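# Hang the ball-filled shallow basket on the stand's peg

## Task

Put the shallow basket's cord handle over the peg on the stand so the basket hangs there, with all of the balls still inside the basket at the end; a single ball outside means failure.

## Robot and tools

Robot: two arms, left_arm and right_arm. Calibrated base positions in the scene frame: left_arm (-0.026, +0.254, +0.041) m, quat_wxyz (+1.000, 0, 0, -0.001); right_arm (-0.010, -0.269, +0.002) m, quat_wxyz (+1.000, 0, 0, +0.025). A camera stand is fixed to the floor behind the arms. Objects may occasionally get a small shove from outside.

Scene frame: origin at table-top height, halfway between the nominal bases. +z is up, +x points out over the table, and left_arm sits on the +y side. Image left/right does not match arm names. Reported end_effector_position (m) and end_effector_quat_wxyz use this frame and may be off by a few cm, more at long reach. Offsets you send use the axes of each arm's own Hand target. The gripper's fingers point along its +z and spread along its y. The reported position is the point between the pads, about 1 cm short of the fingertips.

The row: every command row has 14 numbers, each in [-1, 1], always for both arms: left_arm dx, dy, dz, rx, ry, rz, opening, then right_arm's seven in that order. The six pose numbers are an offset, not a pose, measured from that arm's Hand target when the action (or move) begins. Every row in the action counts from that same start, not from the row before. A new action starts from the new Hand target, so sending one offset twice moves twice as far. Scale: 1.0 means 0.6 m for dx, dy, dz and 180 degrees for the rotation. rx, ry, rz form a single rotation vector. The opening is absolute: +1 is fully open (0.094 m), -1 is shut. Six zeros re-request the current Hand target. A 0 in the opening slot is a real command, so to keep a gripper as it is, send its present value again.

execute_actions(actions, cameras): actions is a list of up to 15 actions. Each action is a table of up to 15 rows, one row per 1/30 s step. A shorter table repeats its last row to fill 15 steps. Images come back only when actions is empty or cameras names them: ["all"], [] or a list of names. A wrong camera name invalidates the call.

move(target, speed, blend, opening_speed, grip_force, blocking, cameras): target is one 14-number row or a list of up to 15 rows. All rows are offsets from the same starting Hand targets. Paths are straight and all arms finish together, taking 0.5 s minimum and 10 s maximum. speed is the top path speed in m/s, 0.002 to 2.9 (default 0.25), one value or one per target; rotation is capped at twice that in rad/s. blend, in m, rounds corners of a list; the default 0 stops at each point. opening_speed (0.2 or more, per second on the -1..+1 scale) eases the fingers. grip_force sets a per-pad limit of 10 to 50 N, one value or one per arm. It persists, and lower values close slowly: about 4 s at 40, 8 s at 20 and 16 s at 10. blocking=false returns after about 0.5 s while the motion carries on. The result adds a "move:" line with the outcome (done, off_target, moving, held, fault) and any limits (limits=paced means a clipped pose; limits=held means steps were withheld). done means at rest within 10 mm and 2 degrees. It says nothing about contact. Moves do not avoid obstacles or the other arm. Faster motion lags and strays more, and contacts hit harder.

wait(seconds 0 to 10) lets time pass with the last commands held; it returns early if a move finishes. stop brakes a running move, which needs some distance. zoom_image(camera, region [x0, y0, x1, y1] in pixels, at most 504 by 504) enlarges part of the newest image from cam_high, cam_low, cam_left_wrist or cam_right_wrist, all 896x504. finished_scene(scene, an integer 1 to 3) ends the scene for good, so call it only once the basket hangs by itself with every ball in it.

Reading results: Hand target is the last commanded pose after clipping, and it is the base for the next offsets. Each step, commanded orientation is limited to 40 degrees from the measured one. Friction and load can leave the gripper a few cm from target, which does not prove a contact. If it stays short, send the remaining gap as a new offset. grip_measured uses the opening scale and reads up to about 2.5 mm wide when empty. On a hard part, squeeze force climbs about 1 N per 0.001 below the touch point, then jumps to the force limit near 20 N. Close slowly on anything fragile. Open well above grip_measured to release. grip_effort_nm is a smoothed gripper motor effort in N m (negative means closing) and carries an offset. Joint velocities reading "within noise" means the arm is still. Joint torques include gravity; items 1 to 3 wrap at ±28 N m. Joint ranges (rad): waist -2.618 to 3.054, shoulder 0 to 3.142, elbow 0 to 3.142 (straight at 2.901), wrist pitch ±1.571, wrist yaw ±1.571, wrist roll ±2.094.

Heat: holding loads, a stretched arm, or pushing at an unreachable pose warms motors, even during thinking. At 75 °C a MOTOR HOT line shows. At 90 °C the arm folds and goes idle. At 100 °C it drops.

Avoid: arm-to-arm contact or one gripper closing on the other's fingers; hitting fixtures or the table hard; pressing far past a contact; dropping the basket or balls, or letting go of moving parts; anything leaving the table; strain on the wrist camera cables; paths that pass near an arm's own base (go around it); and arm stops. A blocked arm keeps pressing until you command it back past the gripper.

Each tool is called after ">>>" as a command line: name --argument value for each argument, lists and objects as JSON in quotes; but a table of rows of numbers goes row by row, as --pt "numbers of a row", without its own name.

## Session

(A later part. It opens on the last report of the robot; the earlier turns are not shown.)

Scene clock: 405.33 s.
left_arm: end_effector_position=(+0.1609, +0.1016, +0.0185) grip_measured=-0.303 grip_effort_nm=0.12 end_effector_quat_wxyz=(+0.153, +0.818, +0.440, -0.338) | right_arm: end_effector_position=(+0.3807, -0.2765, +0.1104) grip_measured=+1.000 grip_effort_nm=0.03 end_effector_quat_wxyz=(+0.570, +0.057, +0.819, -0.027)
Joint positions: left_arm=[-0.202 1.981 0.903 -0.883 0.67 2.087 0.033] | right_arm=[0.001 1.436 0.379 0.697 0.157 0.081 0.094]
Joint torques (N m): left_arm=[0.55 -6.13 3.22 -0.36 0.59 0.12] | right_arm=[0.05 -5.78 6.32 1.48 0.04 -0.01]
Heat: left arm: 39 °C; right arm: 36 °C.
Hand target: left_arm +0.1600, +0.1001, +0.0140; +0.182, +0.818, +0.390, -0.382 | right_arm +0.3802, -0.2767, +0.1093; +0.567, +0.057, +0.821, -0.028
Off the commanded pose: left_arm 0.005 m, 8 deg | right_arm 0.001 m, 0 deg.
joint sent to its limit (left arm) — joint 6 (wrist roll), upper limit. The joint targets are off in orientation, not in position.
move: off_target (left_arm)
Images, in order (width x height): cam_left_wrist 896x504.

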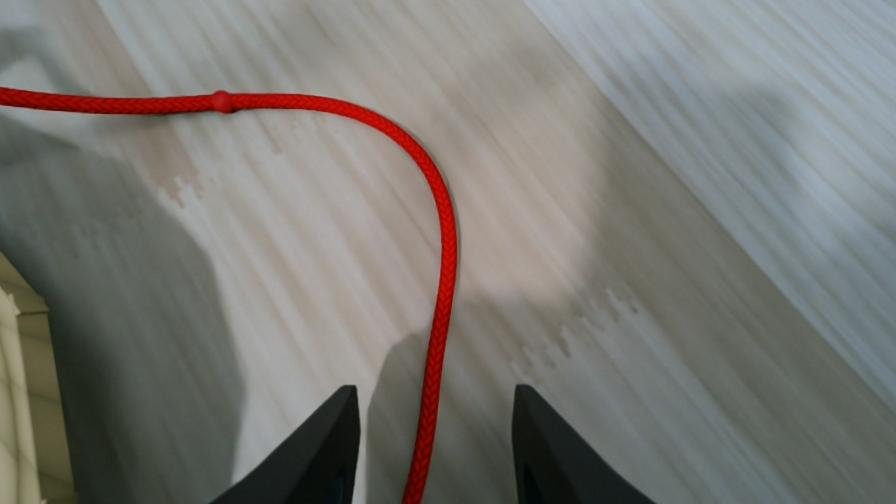

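>>> move --pt "-0.0332 0 -0.0278 0 0.2778 0 -0.3 0 0 0 0 0 0 1" --pt "0.0026 0 0.0021 0 0.2778 0 -0.3 0 0 0 0 0 0 1" --speed '[0.2,0.1]' --cameras '["cam_left_wrist"]'

Scene clock: 417.17 s.
left_arm: end_effector_position=(+0.1639, +0.0989, +0.0189) grip_measured=-0.303 grip_effort_nm=0.12 end_effector_quat_wxyz=(+0.007, +0.903, +0.430, +0.004) | right_arm: end_effector_position=(+0.3807, -0.2765, +0.1104) grip_measured=+1.000 grip_effort_nm=0.02 end_effector_quat_wxyz=(+0.570, +0.057, +0.819, -0.027)
Joint positions: left_arm=[-0.687 1.647 0.754 -0.661 -0.001 1.564 0.033] | right_arm=[0.001 1.436 0.379 0.697 0.157 0.081 0.094]
Joint torques (N m): left_arm=[-0.38 -4.71 4.31 0.39 0.05 -0.06] | right_arm=[0.09 -5.76 6.32 1.48 0.04 -0.02]
Heat: left arm: 38 °C; right arm: 36 °C.
Hand target: left_arm +0.1600, +0.1001, +0.0120; +0.000, +0.903, +0.430, +0.000 | right_arm +0.3802, -0.2767, +0.1093; +0.567, +0.057, +0.821, -0.028
Off the commanded pose: left_arm 0.008 m, 1 deg | right_arm 0.001 m, 0 deg.
move: done
Images, in order (width x height): cam_left_wrist 896x504.

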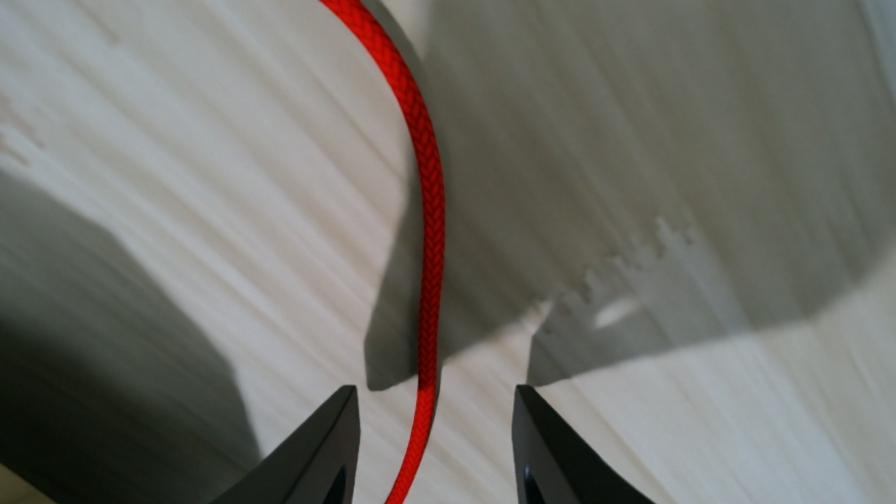

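>>> move --pt "-0.0132 0 -0.012 0 0 0 -0.3 0 0 0 0 0 0 1" --pt "-0.0132 0 0.02 0 0 0 -0.3 0 0 0 0 0 0 1" --speed '[0.1,0.06]' --cameras '["cam_left_wrist"]'

Scene clock: 450.40 s.
left_arm: end_effector_position=(+0.1599, +0.0924, +0.0114) grip_measured=-0.303 grip_effort_nm=0.11 end_effector_quat_wxyz=(+0.008, +0.903, +0.430, +0.005) | right_arm: end_effector_position=(+0.3807, -0.2765, +0.1104) grip_measured=+1.000 grip_effort_nm=0.02 end_effector_quat_wxyz=(+0.570, +0.057, +0.819, -0.027)
Joint positions: left_arm=[-0.719 1.671 0.742 -0.624 -0.003 1.531 0.033] | right_arm=[0.001 1.436 0.379 0.697 0.157 0.081 0.094]
Joint torques (N m): left_arm=[-0.44 -3.81 3.47 0.62 0.07 -0.06] | right_arm=[0.03 -5.75 6.31 1.47 0.04 -0.02]
Heat: left arm: 38 °C; right arm: 36 °C.
Hand target: left_arm +0.1550, +0.0940, +0.0000; +0.000, +0.903, +0.430, +0.000 | right_arm +0.3802, -0.2767, +0.1093; +0.567, +0.057, +0.821, -0.028
Off the commanded pose: left_arm 0.013 m, 1 deg | right_arm 0.001 m, 0 deg.
move: off_target (left_arm)
Images, in order (width x height): cam_left_wrist 896x504.

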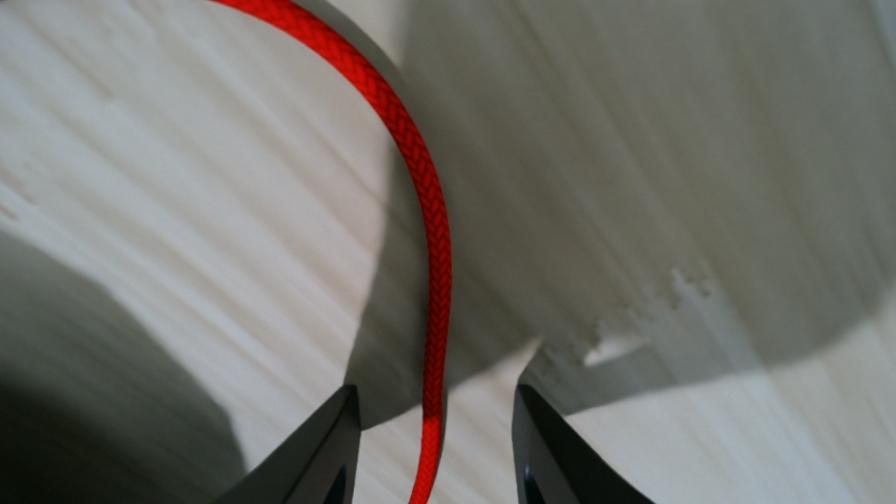

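>>> move --pt "0 0 0.01 0 0 0 -0.3 0 0 0 0 0 0 1" --pt "0 0 0.01 0 0 0 -1 0 0 0 0 0 0 1" --speed 0.06 --opening_speed 0.5 --cameras '["cam_left_wrist"]'

>>> zoom_image --camera "cam_left_wrist" --region '[340, 300, 540, 504]'

Scene clock: 460.57 s.
left_arm: end_effector_position=(+0.1634, +0.0896, +0.0110) grip_measured=-0.957 grip_effort_nm=-0.99 end_effector_quat_wxyz=(+0.016, +0.902, +0.430, +0.009) | right_arm: end_effector_position=(+0.3807, -0.2765, +0.1104) grip_measured=+1.000 grip_effort_nm=0.02 end_effector_quat_wxyz=(+0.570, +0.057, +0.819, -0.027)
Joint positions: left_arm=[-0.719 1.673 0.742 -0.604 -0.004 1.53 0.002] | right_arm=[0.001 1.436 0.379 0.697 0.157 0.081 0.094]
Joint torques (N m): left_arm=[-0.46 -2.7 2.66 0.73 0.07 -0.06] | right_arm=[0.06 -5.74 6.3 1.47 0.04 -0.02]
Heat: left arm: 38 °C; right arm: 36 °C.
Hand target: left_arm +0.1550, +0.0939, -0.0060; +0.000, +0.903, +0.430, +0.000 | right_arm +0.3802, -0.2767, +0.1093; +0.567, +0.057, +0.821, -0.028
Off the commanded pose: left_arm 0.019 m, 2 deg | right_arm 0.001 m, 0 deg.
move: off_target (left_arm); target 2's new opening was sent with left_arm's hand 0.018 m and 1 deg from that target
Images, in order (width x height): cam_left_wrist 896x504.

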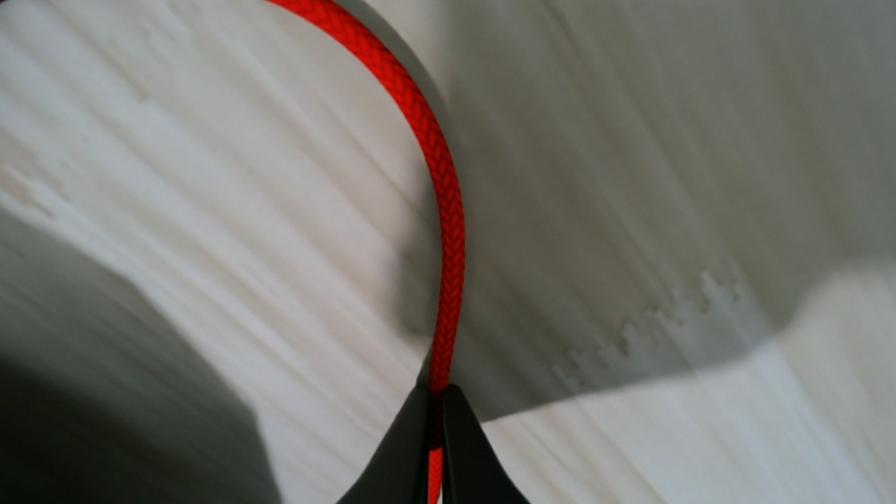

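Scaled by 2.471 from the camera's 896x504 image, which has a finer 1280x720 frame.

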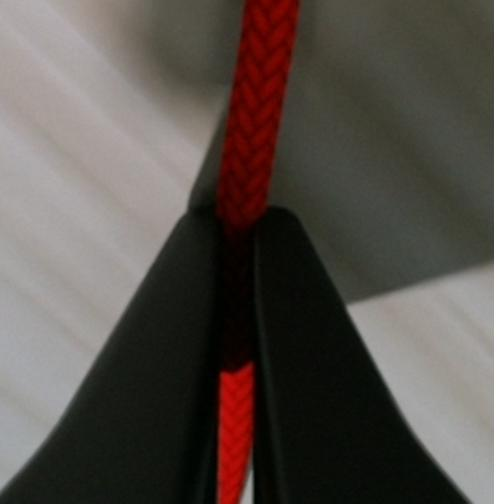

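>>> move --pt "0.025 0.0548 -0.1767 0 0 0 -1 0 0 0 0 0 0 1" --pt "0.0843 0.202 -0.31 -0.0495 -0.1617 -0.1845 -1 0 0 0 0 0 0 1" --pt "0.0843 0.202 -0.4267 -0.0495 -0.1617 -0.1845 -1 0 0 0 0 0 0 1" --speed '[0.12,0.12,0.06]' --blend '[0.03,0.02,0]' --cameras '["cam_low","cam_left_wrist","cam_high"]'

>>> zoom_image --camera "cam_low" --region '[380, 50, 580, 290]'

Scene clock: 491.47 s.
left_arm: end_effector_position=(+0.2803, +0.0582, +0.2514) grip_measured=-0.961 grip_effort_nm=-1.05 end_effector_quat_wxyz=(+0.182, +0.718, +0.648, -0.175) | right_arm: end_effector_position=(+0.3807, -0.2765, +0.1104) grip_measured=+1.000 grip_effort_nm=0.02 end_effector_quat_wxyz=(+0.570, +0.057, +0.819, -0.027)
Joint positions: left_arm=[-0.335 1.762 1.759 -1.401 0.486 1.295 0.002] | right_arm=[0.001 1.436 0.379 0.697 0.157 0.081 0.094]
Joint torques (N m): left_arm=[0.57 -6.75 8.53 0.26 0.5 -0.03] | right_arm=[0.09 -5.76 6.32 1.48 0.04 -0.02]
Heat: left arm: 39 °C; right arm: 36 °C.
Hand target: left_arm +0.2810, +0.0570, +0.2501; +0.175, +0.712, +0.652, -0.191 | right_arm +0.3802, -0.2767, +0.1093; +0.567, +0.057, +0.821, -0.028
Off the commanded pose: left_arm 0.002 m, 2 deg | right_arm 0.001 m, 0 deg.
move: done
Images, in order (width x height): cam_high 896x504, cam_low 896x504, cam_left_wrist 896x504.

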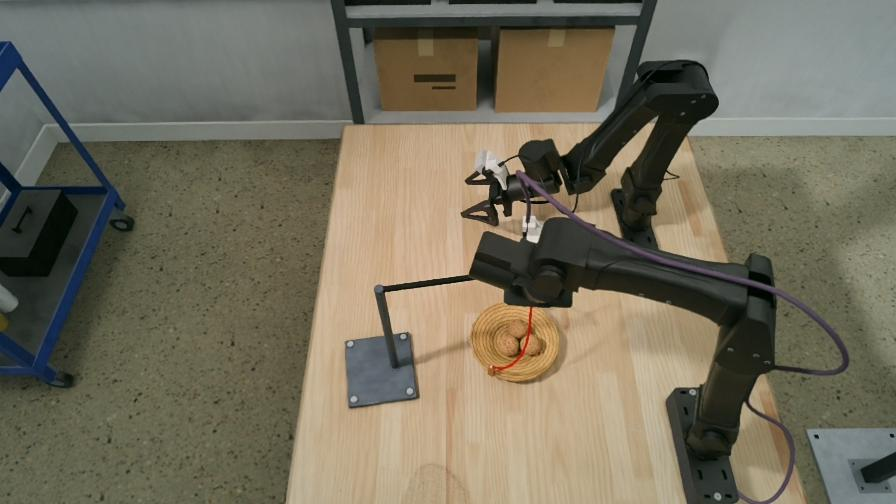

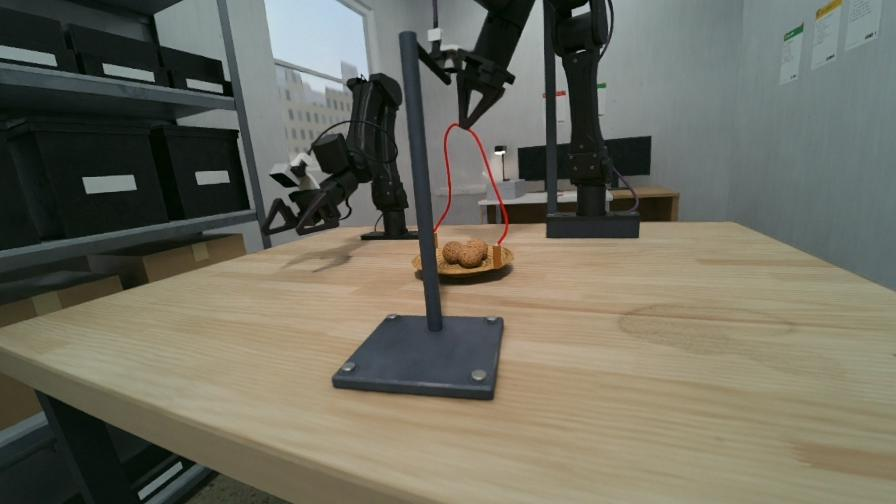

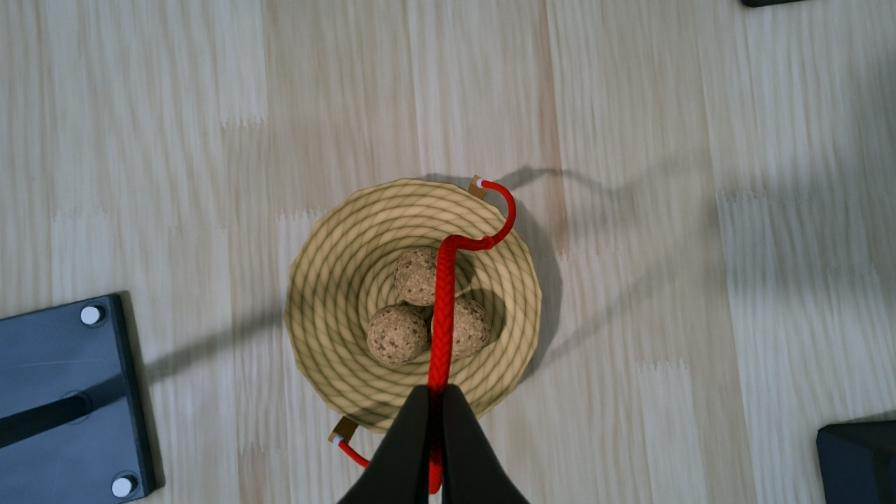

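Scaled by 2.100 from the camera's 896x504 image, which has a finer 1280x720 frame.

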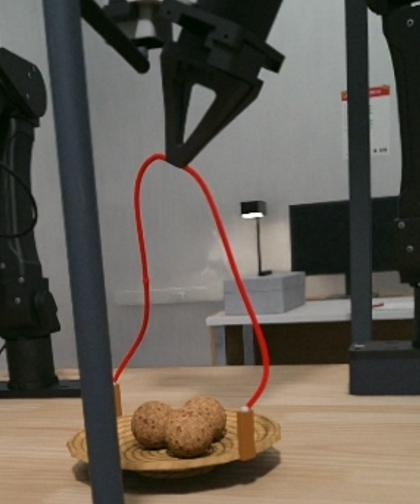

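>>> move --target '[-0.0218,0.0215,-0.0452,0,0,0,-1,0,0,0,0,0,0,1]' --speed 0.04 --cameras '["cam_low","cam_left_wrist"]'

>>> zoom_image --camera "cam_low" --region '[380, 50, 580, 290]'

Scene clock: 506.47 s.
left_arm: end_effector_position=(+0.2919, +0.0599, +0.2786) grip_measured=-0.961 grip_effort_nm=-1.06 end_effector_quat_wxyz=(+0.182, +0.713, +0.654, -0.175) | right_arm: end_effector_position=(+0.3807, -0.2765, +0.1104) grip_measured=+1.000 grip_effort_nm=0.02 end_effector_quat_wxyz=(+0.570, +0.057, +0.819, -0.027)
Joint positions: left_arm=[-0.32 1.839 1.969 -1.537 0.487 1.295 0.002] | right_arm=[0.001 1.436 0.379 0.697 0.157 0.081 0.094]
Joint torques (N m): left_arm=[0.61 -7.57 8.81 0.31 0.52 0.05] | right_arm=[0.1 -5.79 6.34 1.47 0.04 -0.03]
Heat: left arm: 39 °C; right arm: 36 °C.
Hand target: left_arm +0.2940, +0.0580, +0.2801; +0.175, +0.712, +0.652, -0.191 | right_arm +0.3802, -0.2767, +0.1093; +0.567, +0.057, +0.821, -0.028
Off the commanded pose: left_arm 0.003 m, 2 deg | right_arm 0.001 m, 0 deg.
joint sent to its limit (left arm) — joint 4 (wrist pitch), lower limit. The joint targets still meet the commanded pose.
move: done
Images, in order (width x height): cam_low 896x504, cam_left_wrist 896x504.

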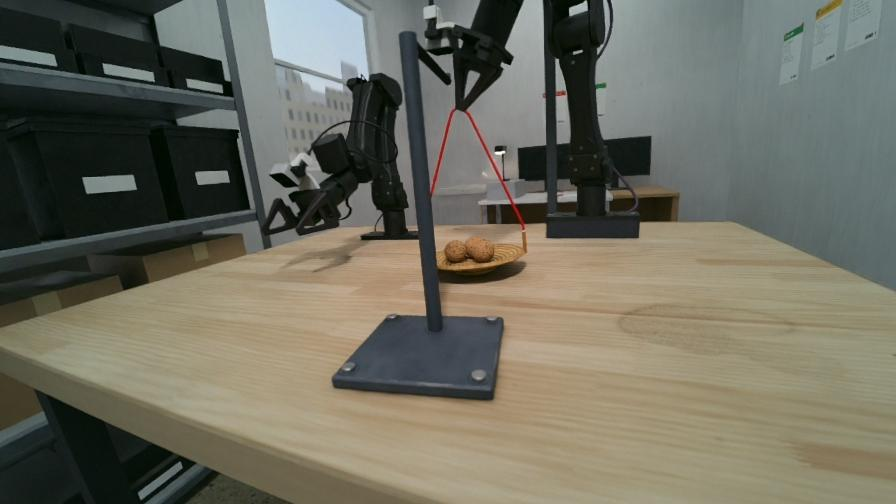

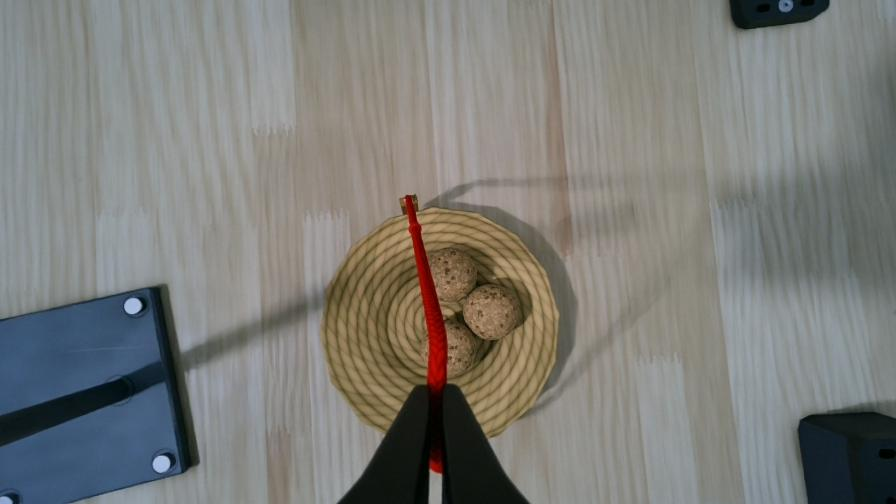

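Scaled by 2.100 from the camera's 896x504 image, which has a finer 1280x720 frame.

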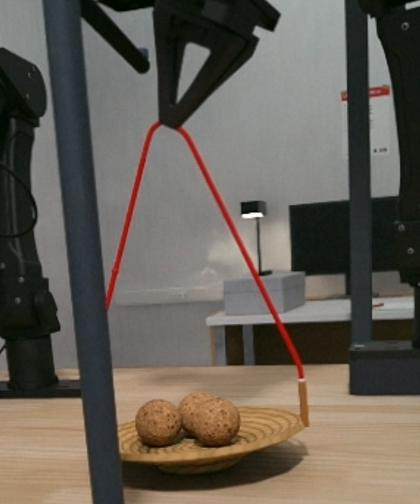

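>>> move --target '[-0.025,0,-0.0433,0,-0.0556,0,-1,0,0,0,0,0,0,1]' --speed 0.03 --cameras '["cam_low","cam_left_wrist"]'

>>> zoom_image --camera "cam_low" --region '[380, 50, 580, 290]'

Scene clock: 517.77 s.
left_arm: end_effector_position=(+0.2968, +0.0608, +0.2941) grip_measured=-0.961 grip_effort_nm=-1.05 end_effector_quat_wxyz=(+0.230, +0.687, +0.649, -0.233) | right_arm: end_effector_position=(+0.3807, -0.2765, +0.1104) grip_measured=+1.000 grip_effort_nm=0.02 end_effector_quat_wxyz=(+0.570, +0.057, +0.819, -0.027)
Joint positions: left_arm=[-0.245 1.839 1.969 -1.537 0.65 1.325 0.002] | right_arm=[0.001 1.436 0.379 0.697 0.157 0.081 0.094]
Joint torques (N m): left_arm=[0.61 -10.82 8.75 0.3 0.78 0.12] | right_arm=[0.08 -5.76 6.34 1.47 0.04 -0.01]
Heat: left arm: 40 °C; right arm: 36 °C.
Hand target: left_arm +0.2940, +0.0581, +0.3101; +0.231, +0.693, +0.635, -0.252 | right_arm +0.3802, -0.2767, +0.1093; +0.567, +0.057, +0.821, -0.028
Off the commanded pose: left_arm 0.016 m, 3 deg | right_arm 0.001 m, 0 deg.
joint sent to its limit (left arm) — joint 4 (wrist pitch), lower limit. The joint targets are off in orientation, not in position.
move: off_target (left_arm)
Images, in order (width x height): cam_low 896x504, cam_left_wrist 896x504.

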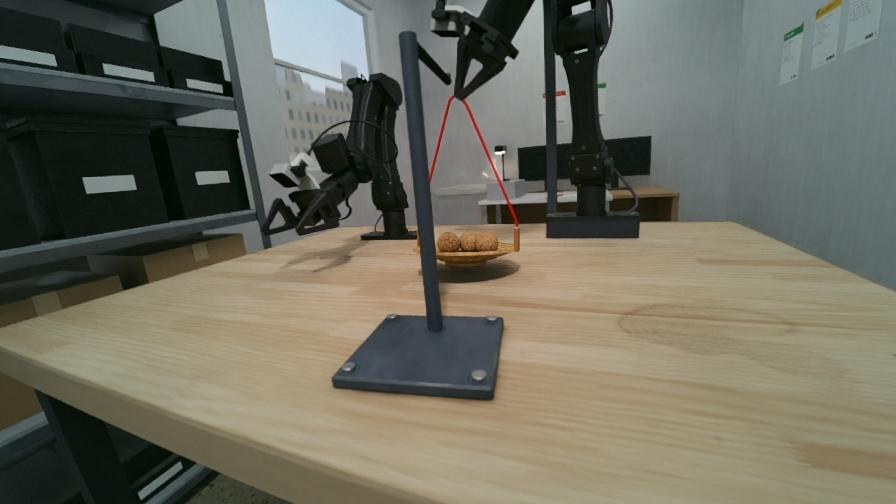

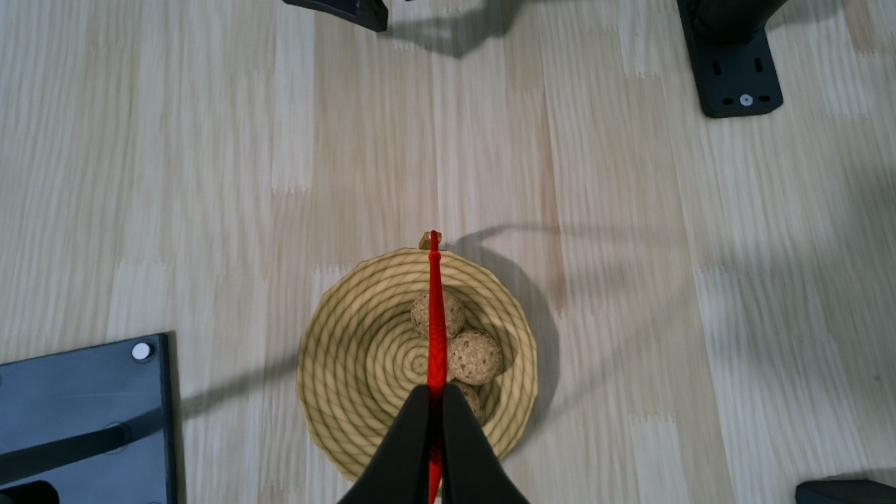

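Scaled by 2.100 from the camera's 896x504 image, which has a finer 1280x720 frame.

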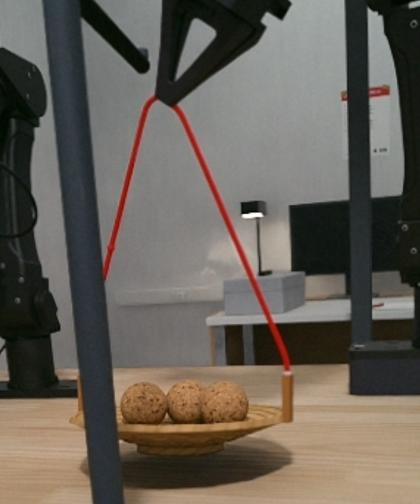

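>>> move --target '[-0.0908,-0.008,-0.1307,-0.0376,-0.0279,-0.041,-1,0,0,0,0,0,0,1]' --speed 0.05 --cameras '["cam_low","cam_left_wrist","cam_high"]'

Scene clock: 536.77 s.
left_arm: end_effector_position=(+0.3007, +0.0677, +0.3820) grip_measured=-0.961 grip_effort_nm=-1.06 end_effector_quat_wxyz=(+0.324, +0.597, +0.696, -0.231) | right_arm: end_effector_position=(+0.3807, -0.2765, +0.1104) grip_measured=+1.000 grip_effort_nm=0.02 end_effector_quat_wxyz=(+0.570, +0.057, +0.819, -0.027)
Joint positions: left_arm=[-0.195 1.757 2.154 -1.542 0.722 1.057 0.002] | right_arm=[0.001 1.436 0.379 0.697 0.157 0.081 0.094]
Joint torques (N m): left_arm=[0.61 -11.64 8.21 0.82 0.78 -0.1] | right_arm=[0.03 -5.75 6.31 1.46 0.03 -0.02]
Heat: left arm: 41 °C; right arm: 36 °C.
Hand target: left_arm +0.2901, +0.0672, +0.4051; +0.282, +0.624, +0.681, -0.259 | right_arm +0.3802, -0.2767, +0.1093; +0.567, +0.057, +0.821, -0.028
Off the commanded pose: left_arm 0.026 m, 7 deg | right_arm 0.001 m, 0 deg.
joint sent to its limit (left arm) — joint 4 (wrist pitch), lower limit. The joint targets are off in orientation, not in position.
move: off_target (left_arm)
Images, in order (width x height): cam_high 896x504, cam_low 896x504, cam_left_wrist 896x504.

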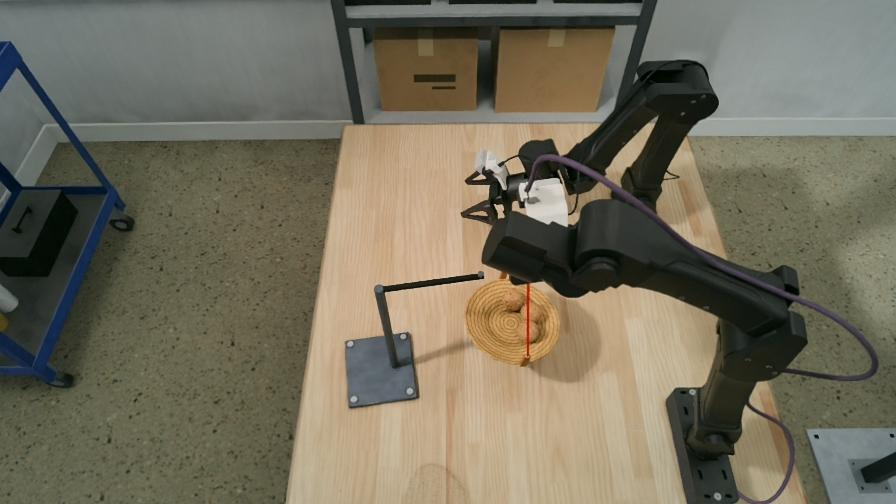

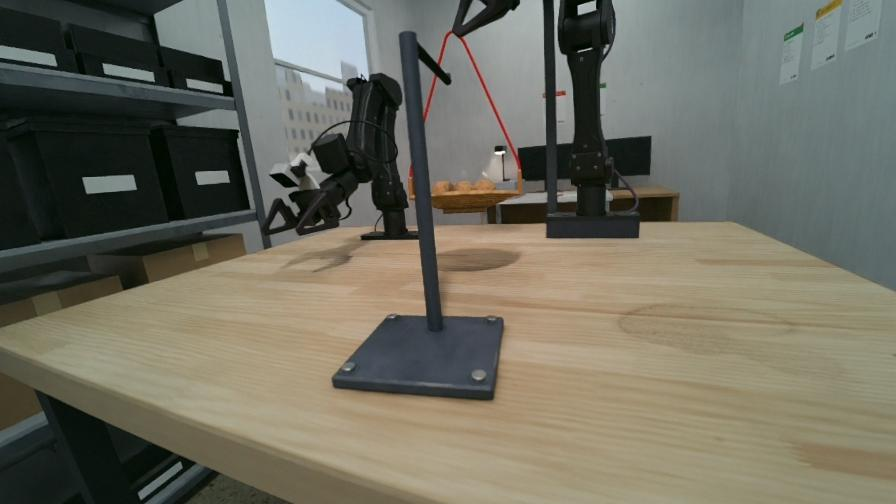

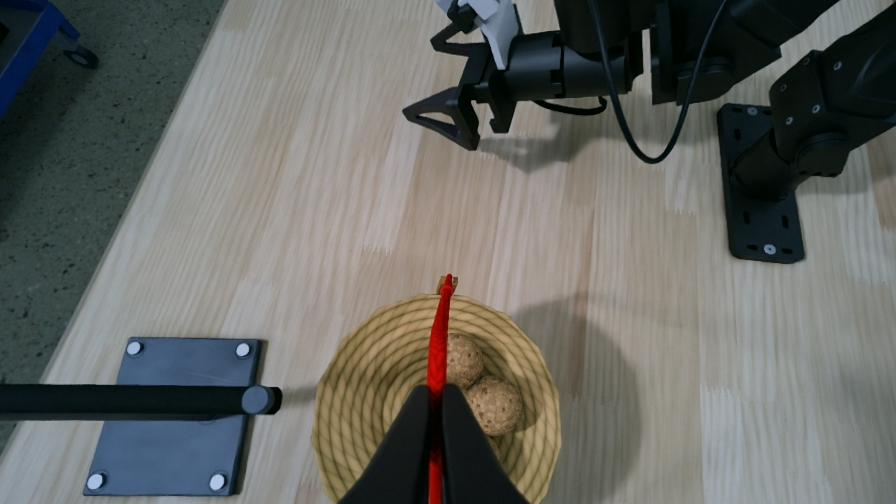

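>>> move --pt "-0.0238 0.0067 -0.0232 0 0 0 -1 0 0 0 0 0 0 1" --pt "-0.015 0.17 -0.032 0 0 0 -1 0 0 0 0 0 0 1" --speed 0.045 --cameras '["cam_low","cam_left_wrist","cam_high"]'

>>> zoom_image --camera "cam_low" --region '[380, 0, 580, 220]'

Scene clock: 562.50 s.
left_arm: end_effector_position=(+0.3889, +0.0854, +0.4236) grip_measured=-0.961 grip_effort_nm=-1.06 end_effector_quat_wxyz=(+0.421, +0.561, +0.682, -0.205) | right_arm: end_effector_position=(+0.3807, -0.2765, +0.1104) grip_measured=+1.000 grip_effort_nm=0.02 end_effector_quat_wxyz=(+0.570, +0.057, +0.819, -0.027)
Joint positions: left_arm=[-0.093 2.069 2.682 -1.547 0.798 1.006 0.002] | right_arm=[0.001 1.436 0.379 0.697 0.157 0.081 0.094]
Joint torques (N m): left_arm=[0.57 -8.64 7.47 1.18 0.76 -0.07] | right_arm=[0.05 -5.75 6.31 1.47 0.04 -0.02]
Heat: left arm: 42 °C; right arm: 36 °C.
Hand target: left_arm +0.3909, +0.0833, +0.4251; +0.282, +0.624, +0.681, -0.259 | right_arm +0.3802, -0.2767, +0.1093; +0.567, +0.057, +0.821, -0.028
Off the commanded pose: left_arm 0.003 m, 19 deg | right_arm 0.001 m, 0 deg.
joint sent to its limit (left arm) — joint 4 (wrist pitch), lower limit. The joint targets are off in orientation, not in position.
move: off_target (left_arm)
Images, in order (width x height): cam_high 896x504, cam_low 896x504, cam_left_wrist 896x504.

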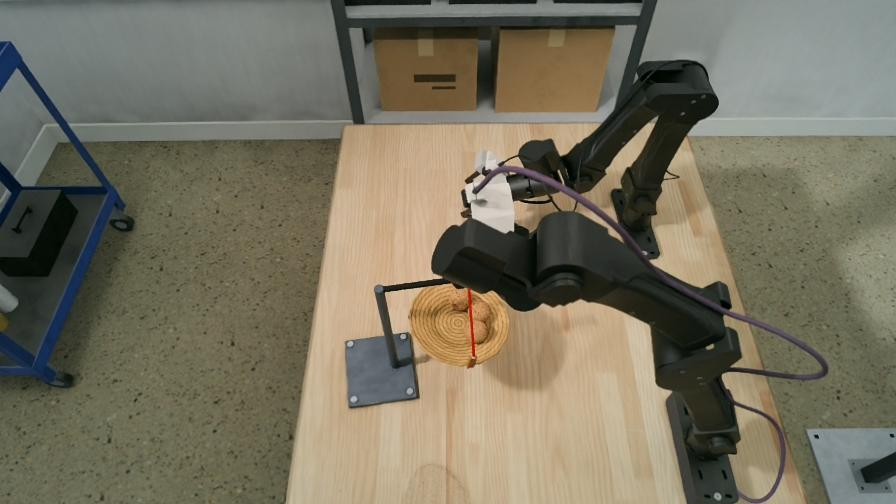

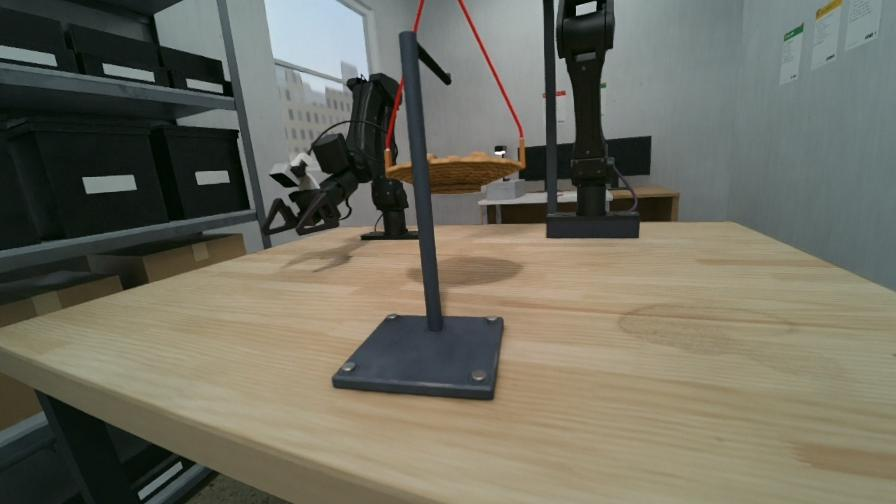

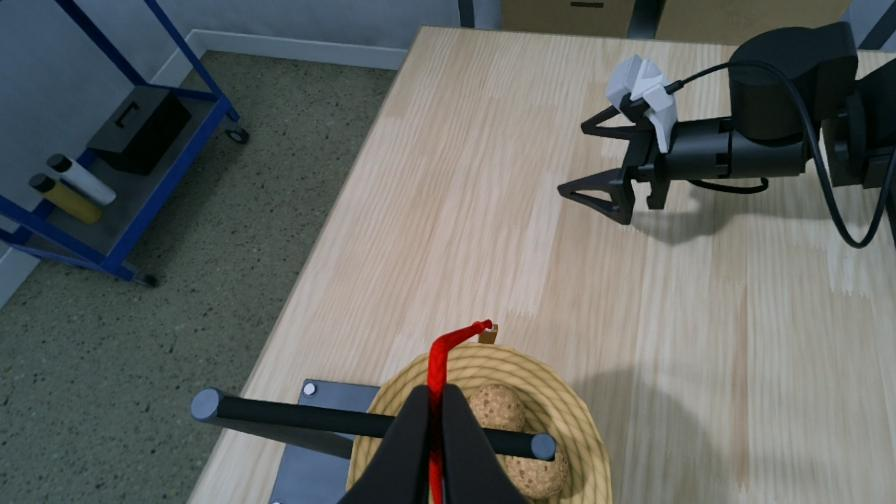

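Scaled by 2.291 from the camera's 896x504 image, which has a finer 1280x720 frame.

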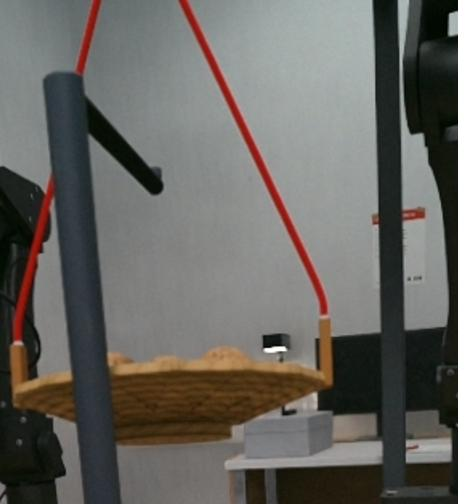

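>>> move --target '[0.0707,0,0.0707,0,0,0,-1,0,0,0,0,0,0,1]' --speed 0.04 --cameras '["cam_low","cam_left_wrist"]'

>>> zoom_image --camera "cam_low" --region '[380, 0, 520, 140]'

Scene clock: 579.07 s.
left_arm: end_effector_position=(+0.3920, +0.0886, +0.3713) grip_measured=-0.961 grip_effort_nm=-1.05 end_effector_quat_wxyz=(+0.365, +0.587, +0.690, -0.214) | right_arm: end_effector_position=(+0.3807, -0.2765, +0.1104) grip_measured=+1.000 grip_effort_nm=0.02 end_effector_quat_wxyz=(+0.570, +0.057, +0.819, -0.027)
Joint positions: left_arm=[-0.093 2.069 2.508 -1.547 0.771 1.124 0.002] | right_arm=[0.001 1.436 0.379 0.697 0.157 0.081 0.094]
Joint torques (N m): left_arm=[-0.36 -10.1 4.9 0.93 0.64 0.11] | right_arm=[0.09 -5.78 6.34 1.47 0.04 -0.02]
Heat: left arm: 42 °C; right arm: 36 °C.
Hand target: left_arm +0.3910, +0.0833, +0.3652; +0.283, +0.624, +0.681, -0.259 | right_arm +0.3802, -0.2767, +0.1093; +0.567, +0.057, +0.821, -0.028
Off the commanded pose: left_arm 0.008 m, 12 deg | right_arm 0.001 m, 0 deg.
joint sent to its limit (left arm) — joint 4 (wrist pitch), lower limit. The joint targets are off in orientation, not in position.
move: off_target (left_arm)
Images, in order (width x height): cam_low 896x504, cam_left_wrist 896x504.

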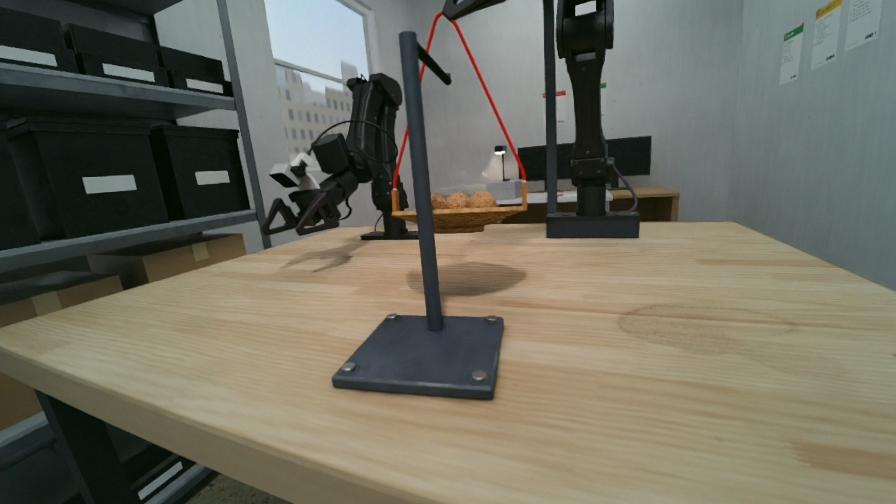

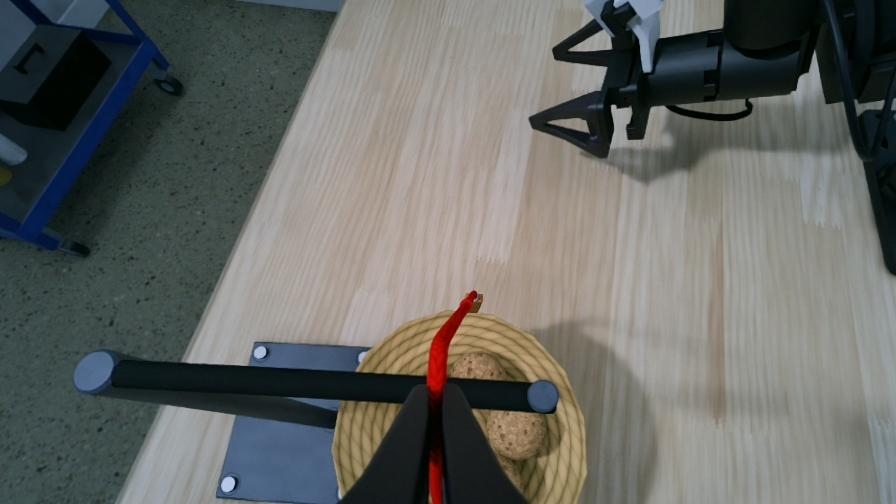

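Scaled by 3.600 from the camera's 896x504 image, which has a finer 1280x720 frame.

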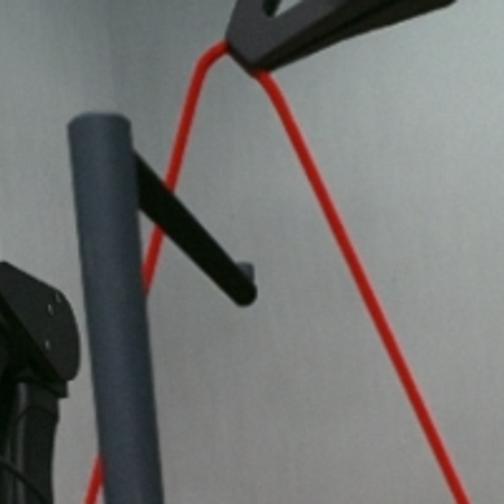

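>>> move --target '[0.0107,-0.0016,0.0364,0,0,0,-1,0,0,0,0,0,0,1]' --speed 0.03 --cameras '["cam_low","cam_left_wrist"]'

>>> zoom_image --camera "cam_low" --region '[380, 0, 520, 140]'

Scene clock: 607.30 s.
left_arm: end_effector_position=(+0.3896, +0.0789, +0.3579) grip_measured=-0.961 grip_effort_nm=-1.06 end_effector_quat_wxyz=(+0.347, +0.600, +0.687, -0.218) | right_arm: end_effector_position=(+0.3807, -0.2765, +0.1104) grip_measured=+1.000 grip_effort_nm=0.02 end_effector_quat_wxyz=(+0.570, +0.057, +0.819, -0.027)
Joint positions: left_arm=[-0.121 2.078 2.482 -1.547 0.753 1.141 0.002] | right_arm=[0.001 1.436 0.379 0.697 0.157 0.081 0.094]
Joint torques (N m): left_arm=[-0.54 -8.81 4.97 0.87 0.62 0.12] | right_arm=[0.06 -5.75 6.3 1.46 0.04 -0.01]
Heat: left arm: 40 °C; right arm: 36 °C.
Hand target: left_arm +0.3910, +0.0722, +0.3451; +0.282, +0.624, +0.681, -0.259 | right_arm +0.3802, -0.2767, +0.1093; +0.567, +0.057, +0.821, -0.028
Off the commanded pose: left_arm 0.014 m, 9 deg | right_arm 0.001 m, 0 deg.
joint sent to its limit (left arm) — joint 4 (wrist pitch), lower limit. The joint targets are off in orientation, not in position.
move: off_target (left_arm)
Images, in order (width x height): cam_low 896x504, cam_left_wrist 896x504.

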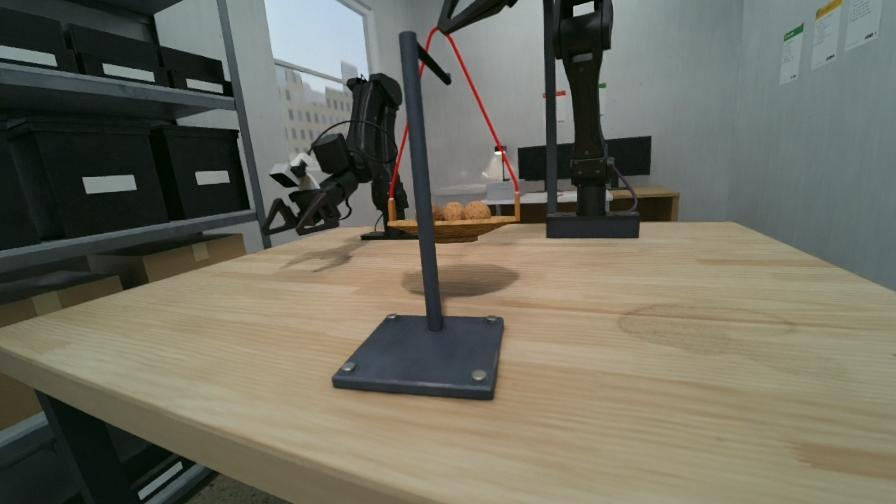

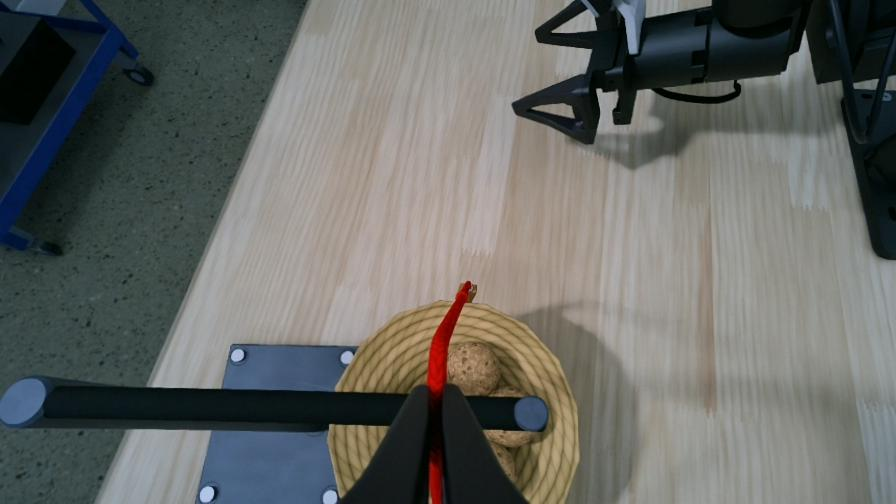

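Scaled by 3.600 from the camera's 896x504 image, which has a finer 1280x720 frame.

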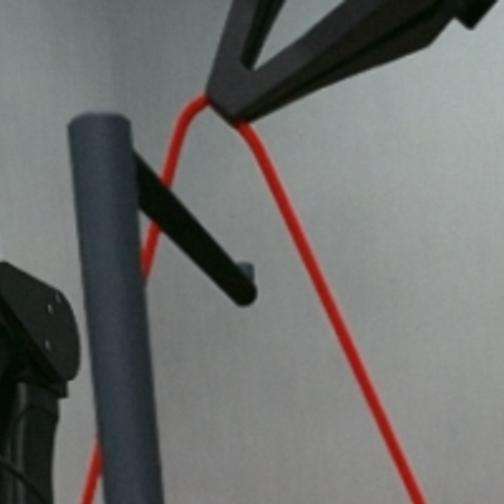

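>>> move --target '[0.0318,0,0.0318,0,0,0,-1,0,0,0,0,0,0,1]' --speed 0.03 --cameras '["cam_low","cam_left_wrist"]'

>>> zoom_image --camera "cam_low" --region '[380, 0, 520, 140]'

Scene clock: 620.83 s.
left_arm: end_effector_position=(+0.3911, +0.0789, +0.3296) grip_measured=-0.961 grip_effort_nm=-1.06 end_effector_quat_wxyz=(+0.319, +0.612, +0.687, -0.226) | right_arm: end_effector_position=(+0.3807, -0.2765, +0.1104) grip_measured=+1.000 grip_effort_nm=0.02 end_effector_quat_wxyz=(+0.570, +0.057, +0.819, -0.027)
Joint positions: left_arm=[-0.124 2.101 2.419 -1.547 0.742 1.195 0.002] | right_arm=[0.001 1.436 0.379 0.697 0.157 0.081 0.094]
Joint torques (N m): left_arm=[-0.51 -9.5 5.18 0.73 0.66 0.11] | right_arm=[0.03 -5.75 6.31 1.47 0.04 -0.01]
Heat: left arm: 40 °C; right arm: 36 °C.
Hand target: left_arm +0.3910, +0.0722, +0.3182; +0.283, +0.624, +0.681, -0.259 | right_arm +0.3802, -0.2767, +0.1093; +0.567, +0.057, +0.821, -0.028
Off the commanded pose: left_arm 0.013 m, 6 deg | right_arm 0.001 m, 0 deg.
joint sent to its limit (left arm) — joint 4 (wrist pitch), lower limit. The joint targets are off in orientation, not in position.
move: off_target (left_arm)
Images, in order (width x height): cam_low 896x504, cam_left_wrist 896x504.

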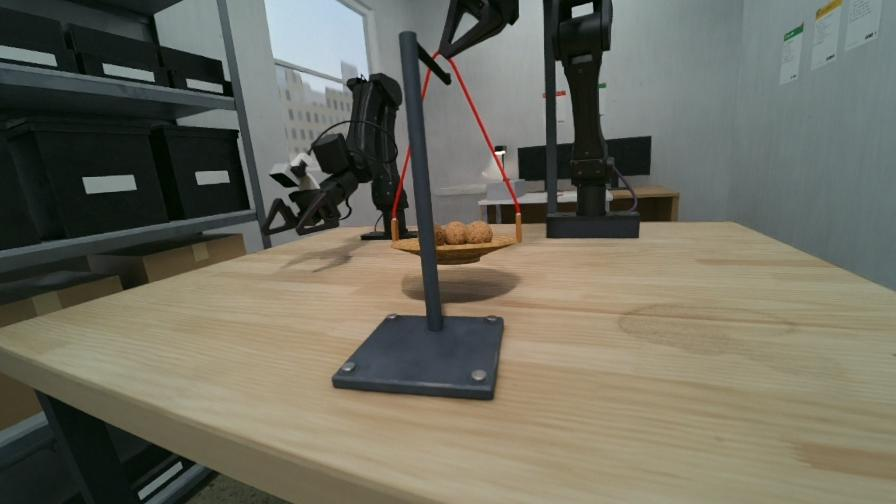

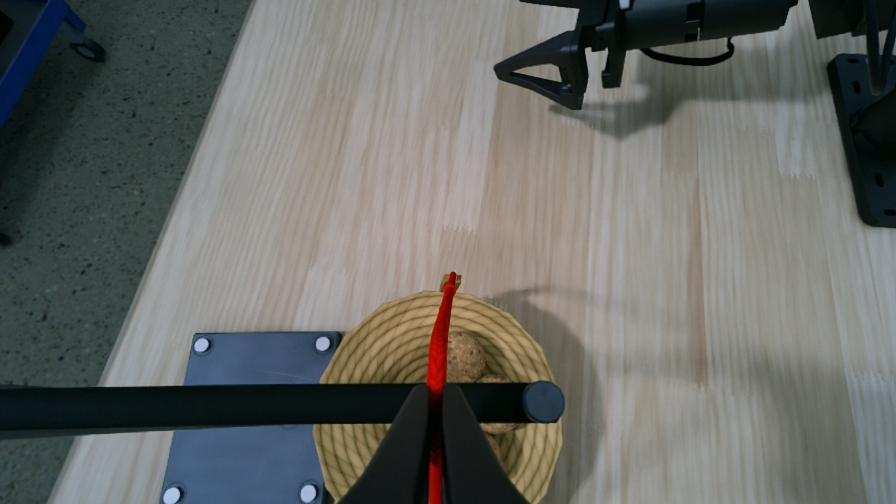

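Scaled by 3.600 from the camera's 896x504 image, which has a finer 1280x720 frame.

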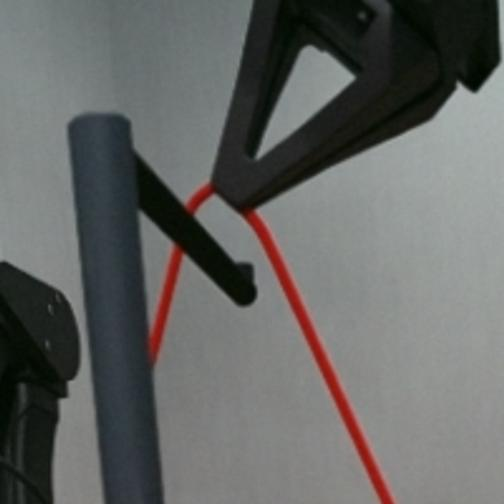

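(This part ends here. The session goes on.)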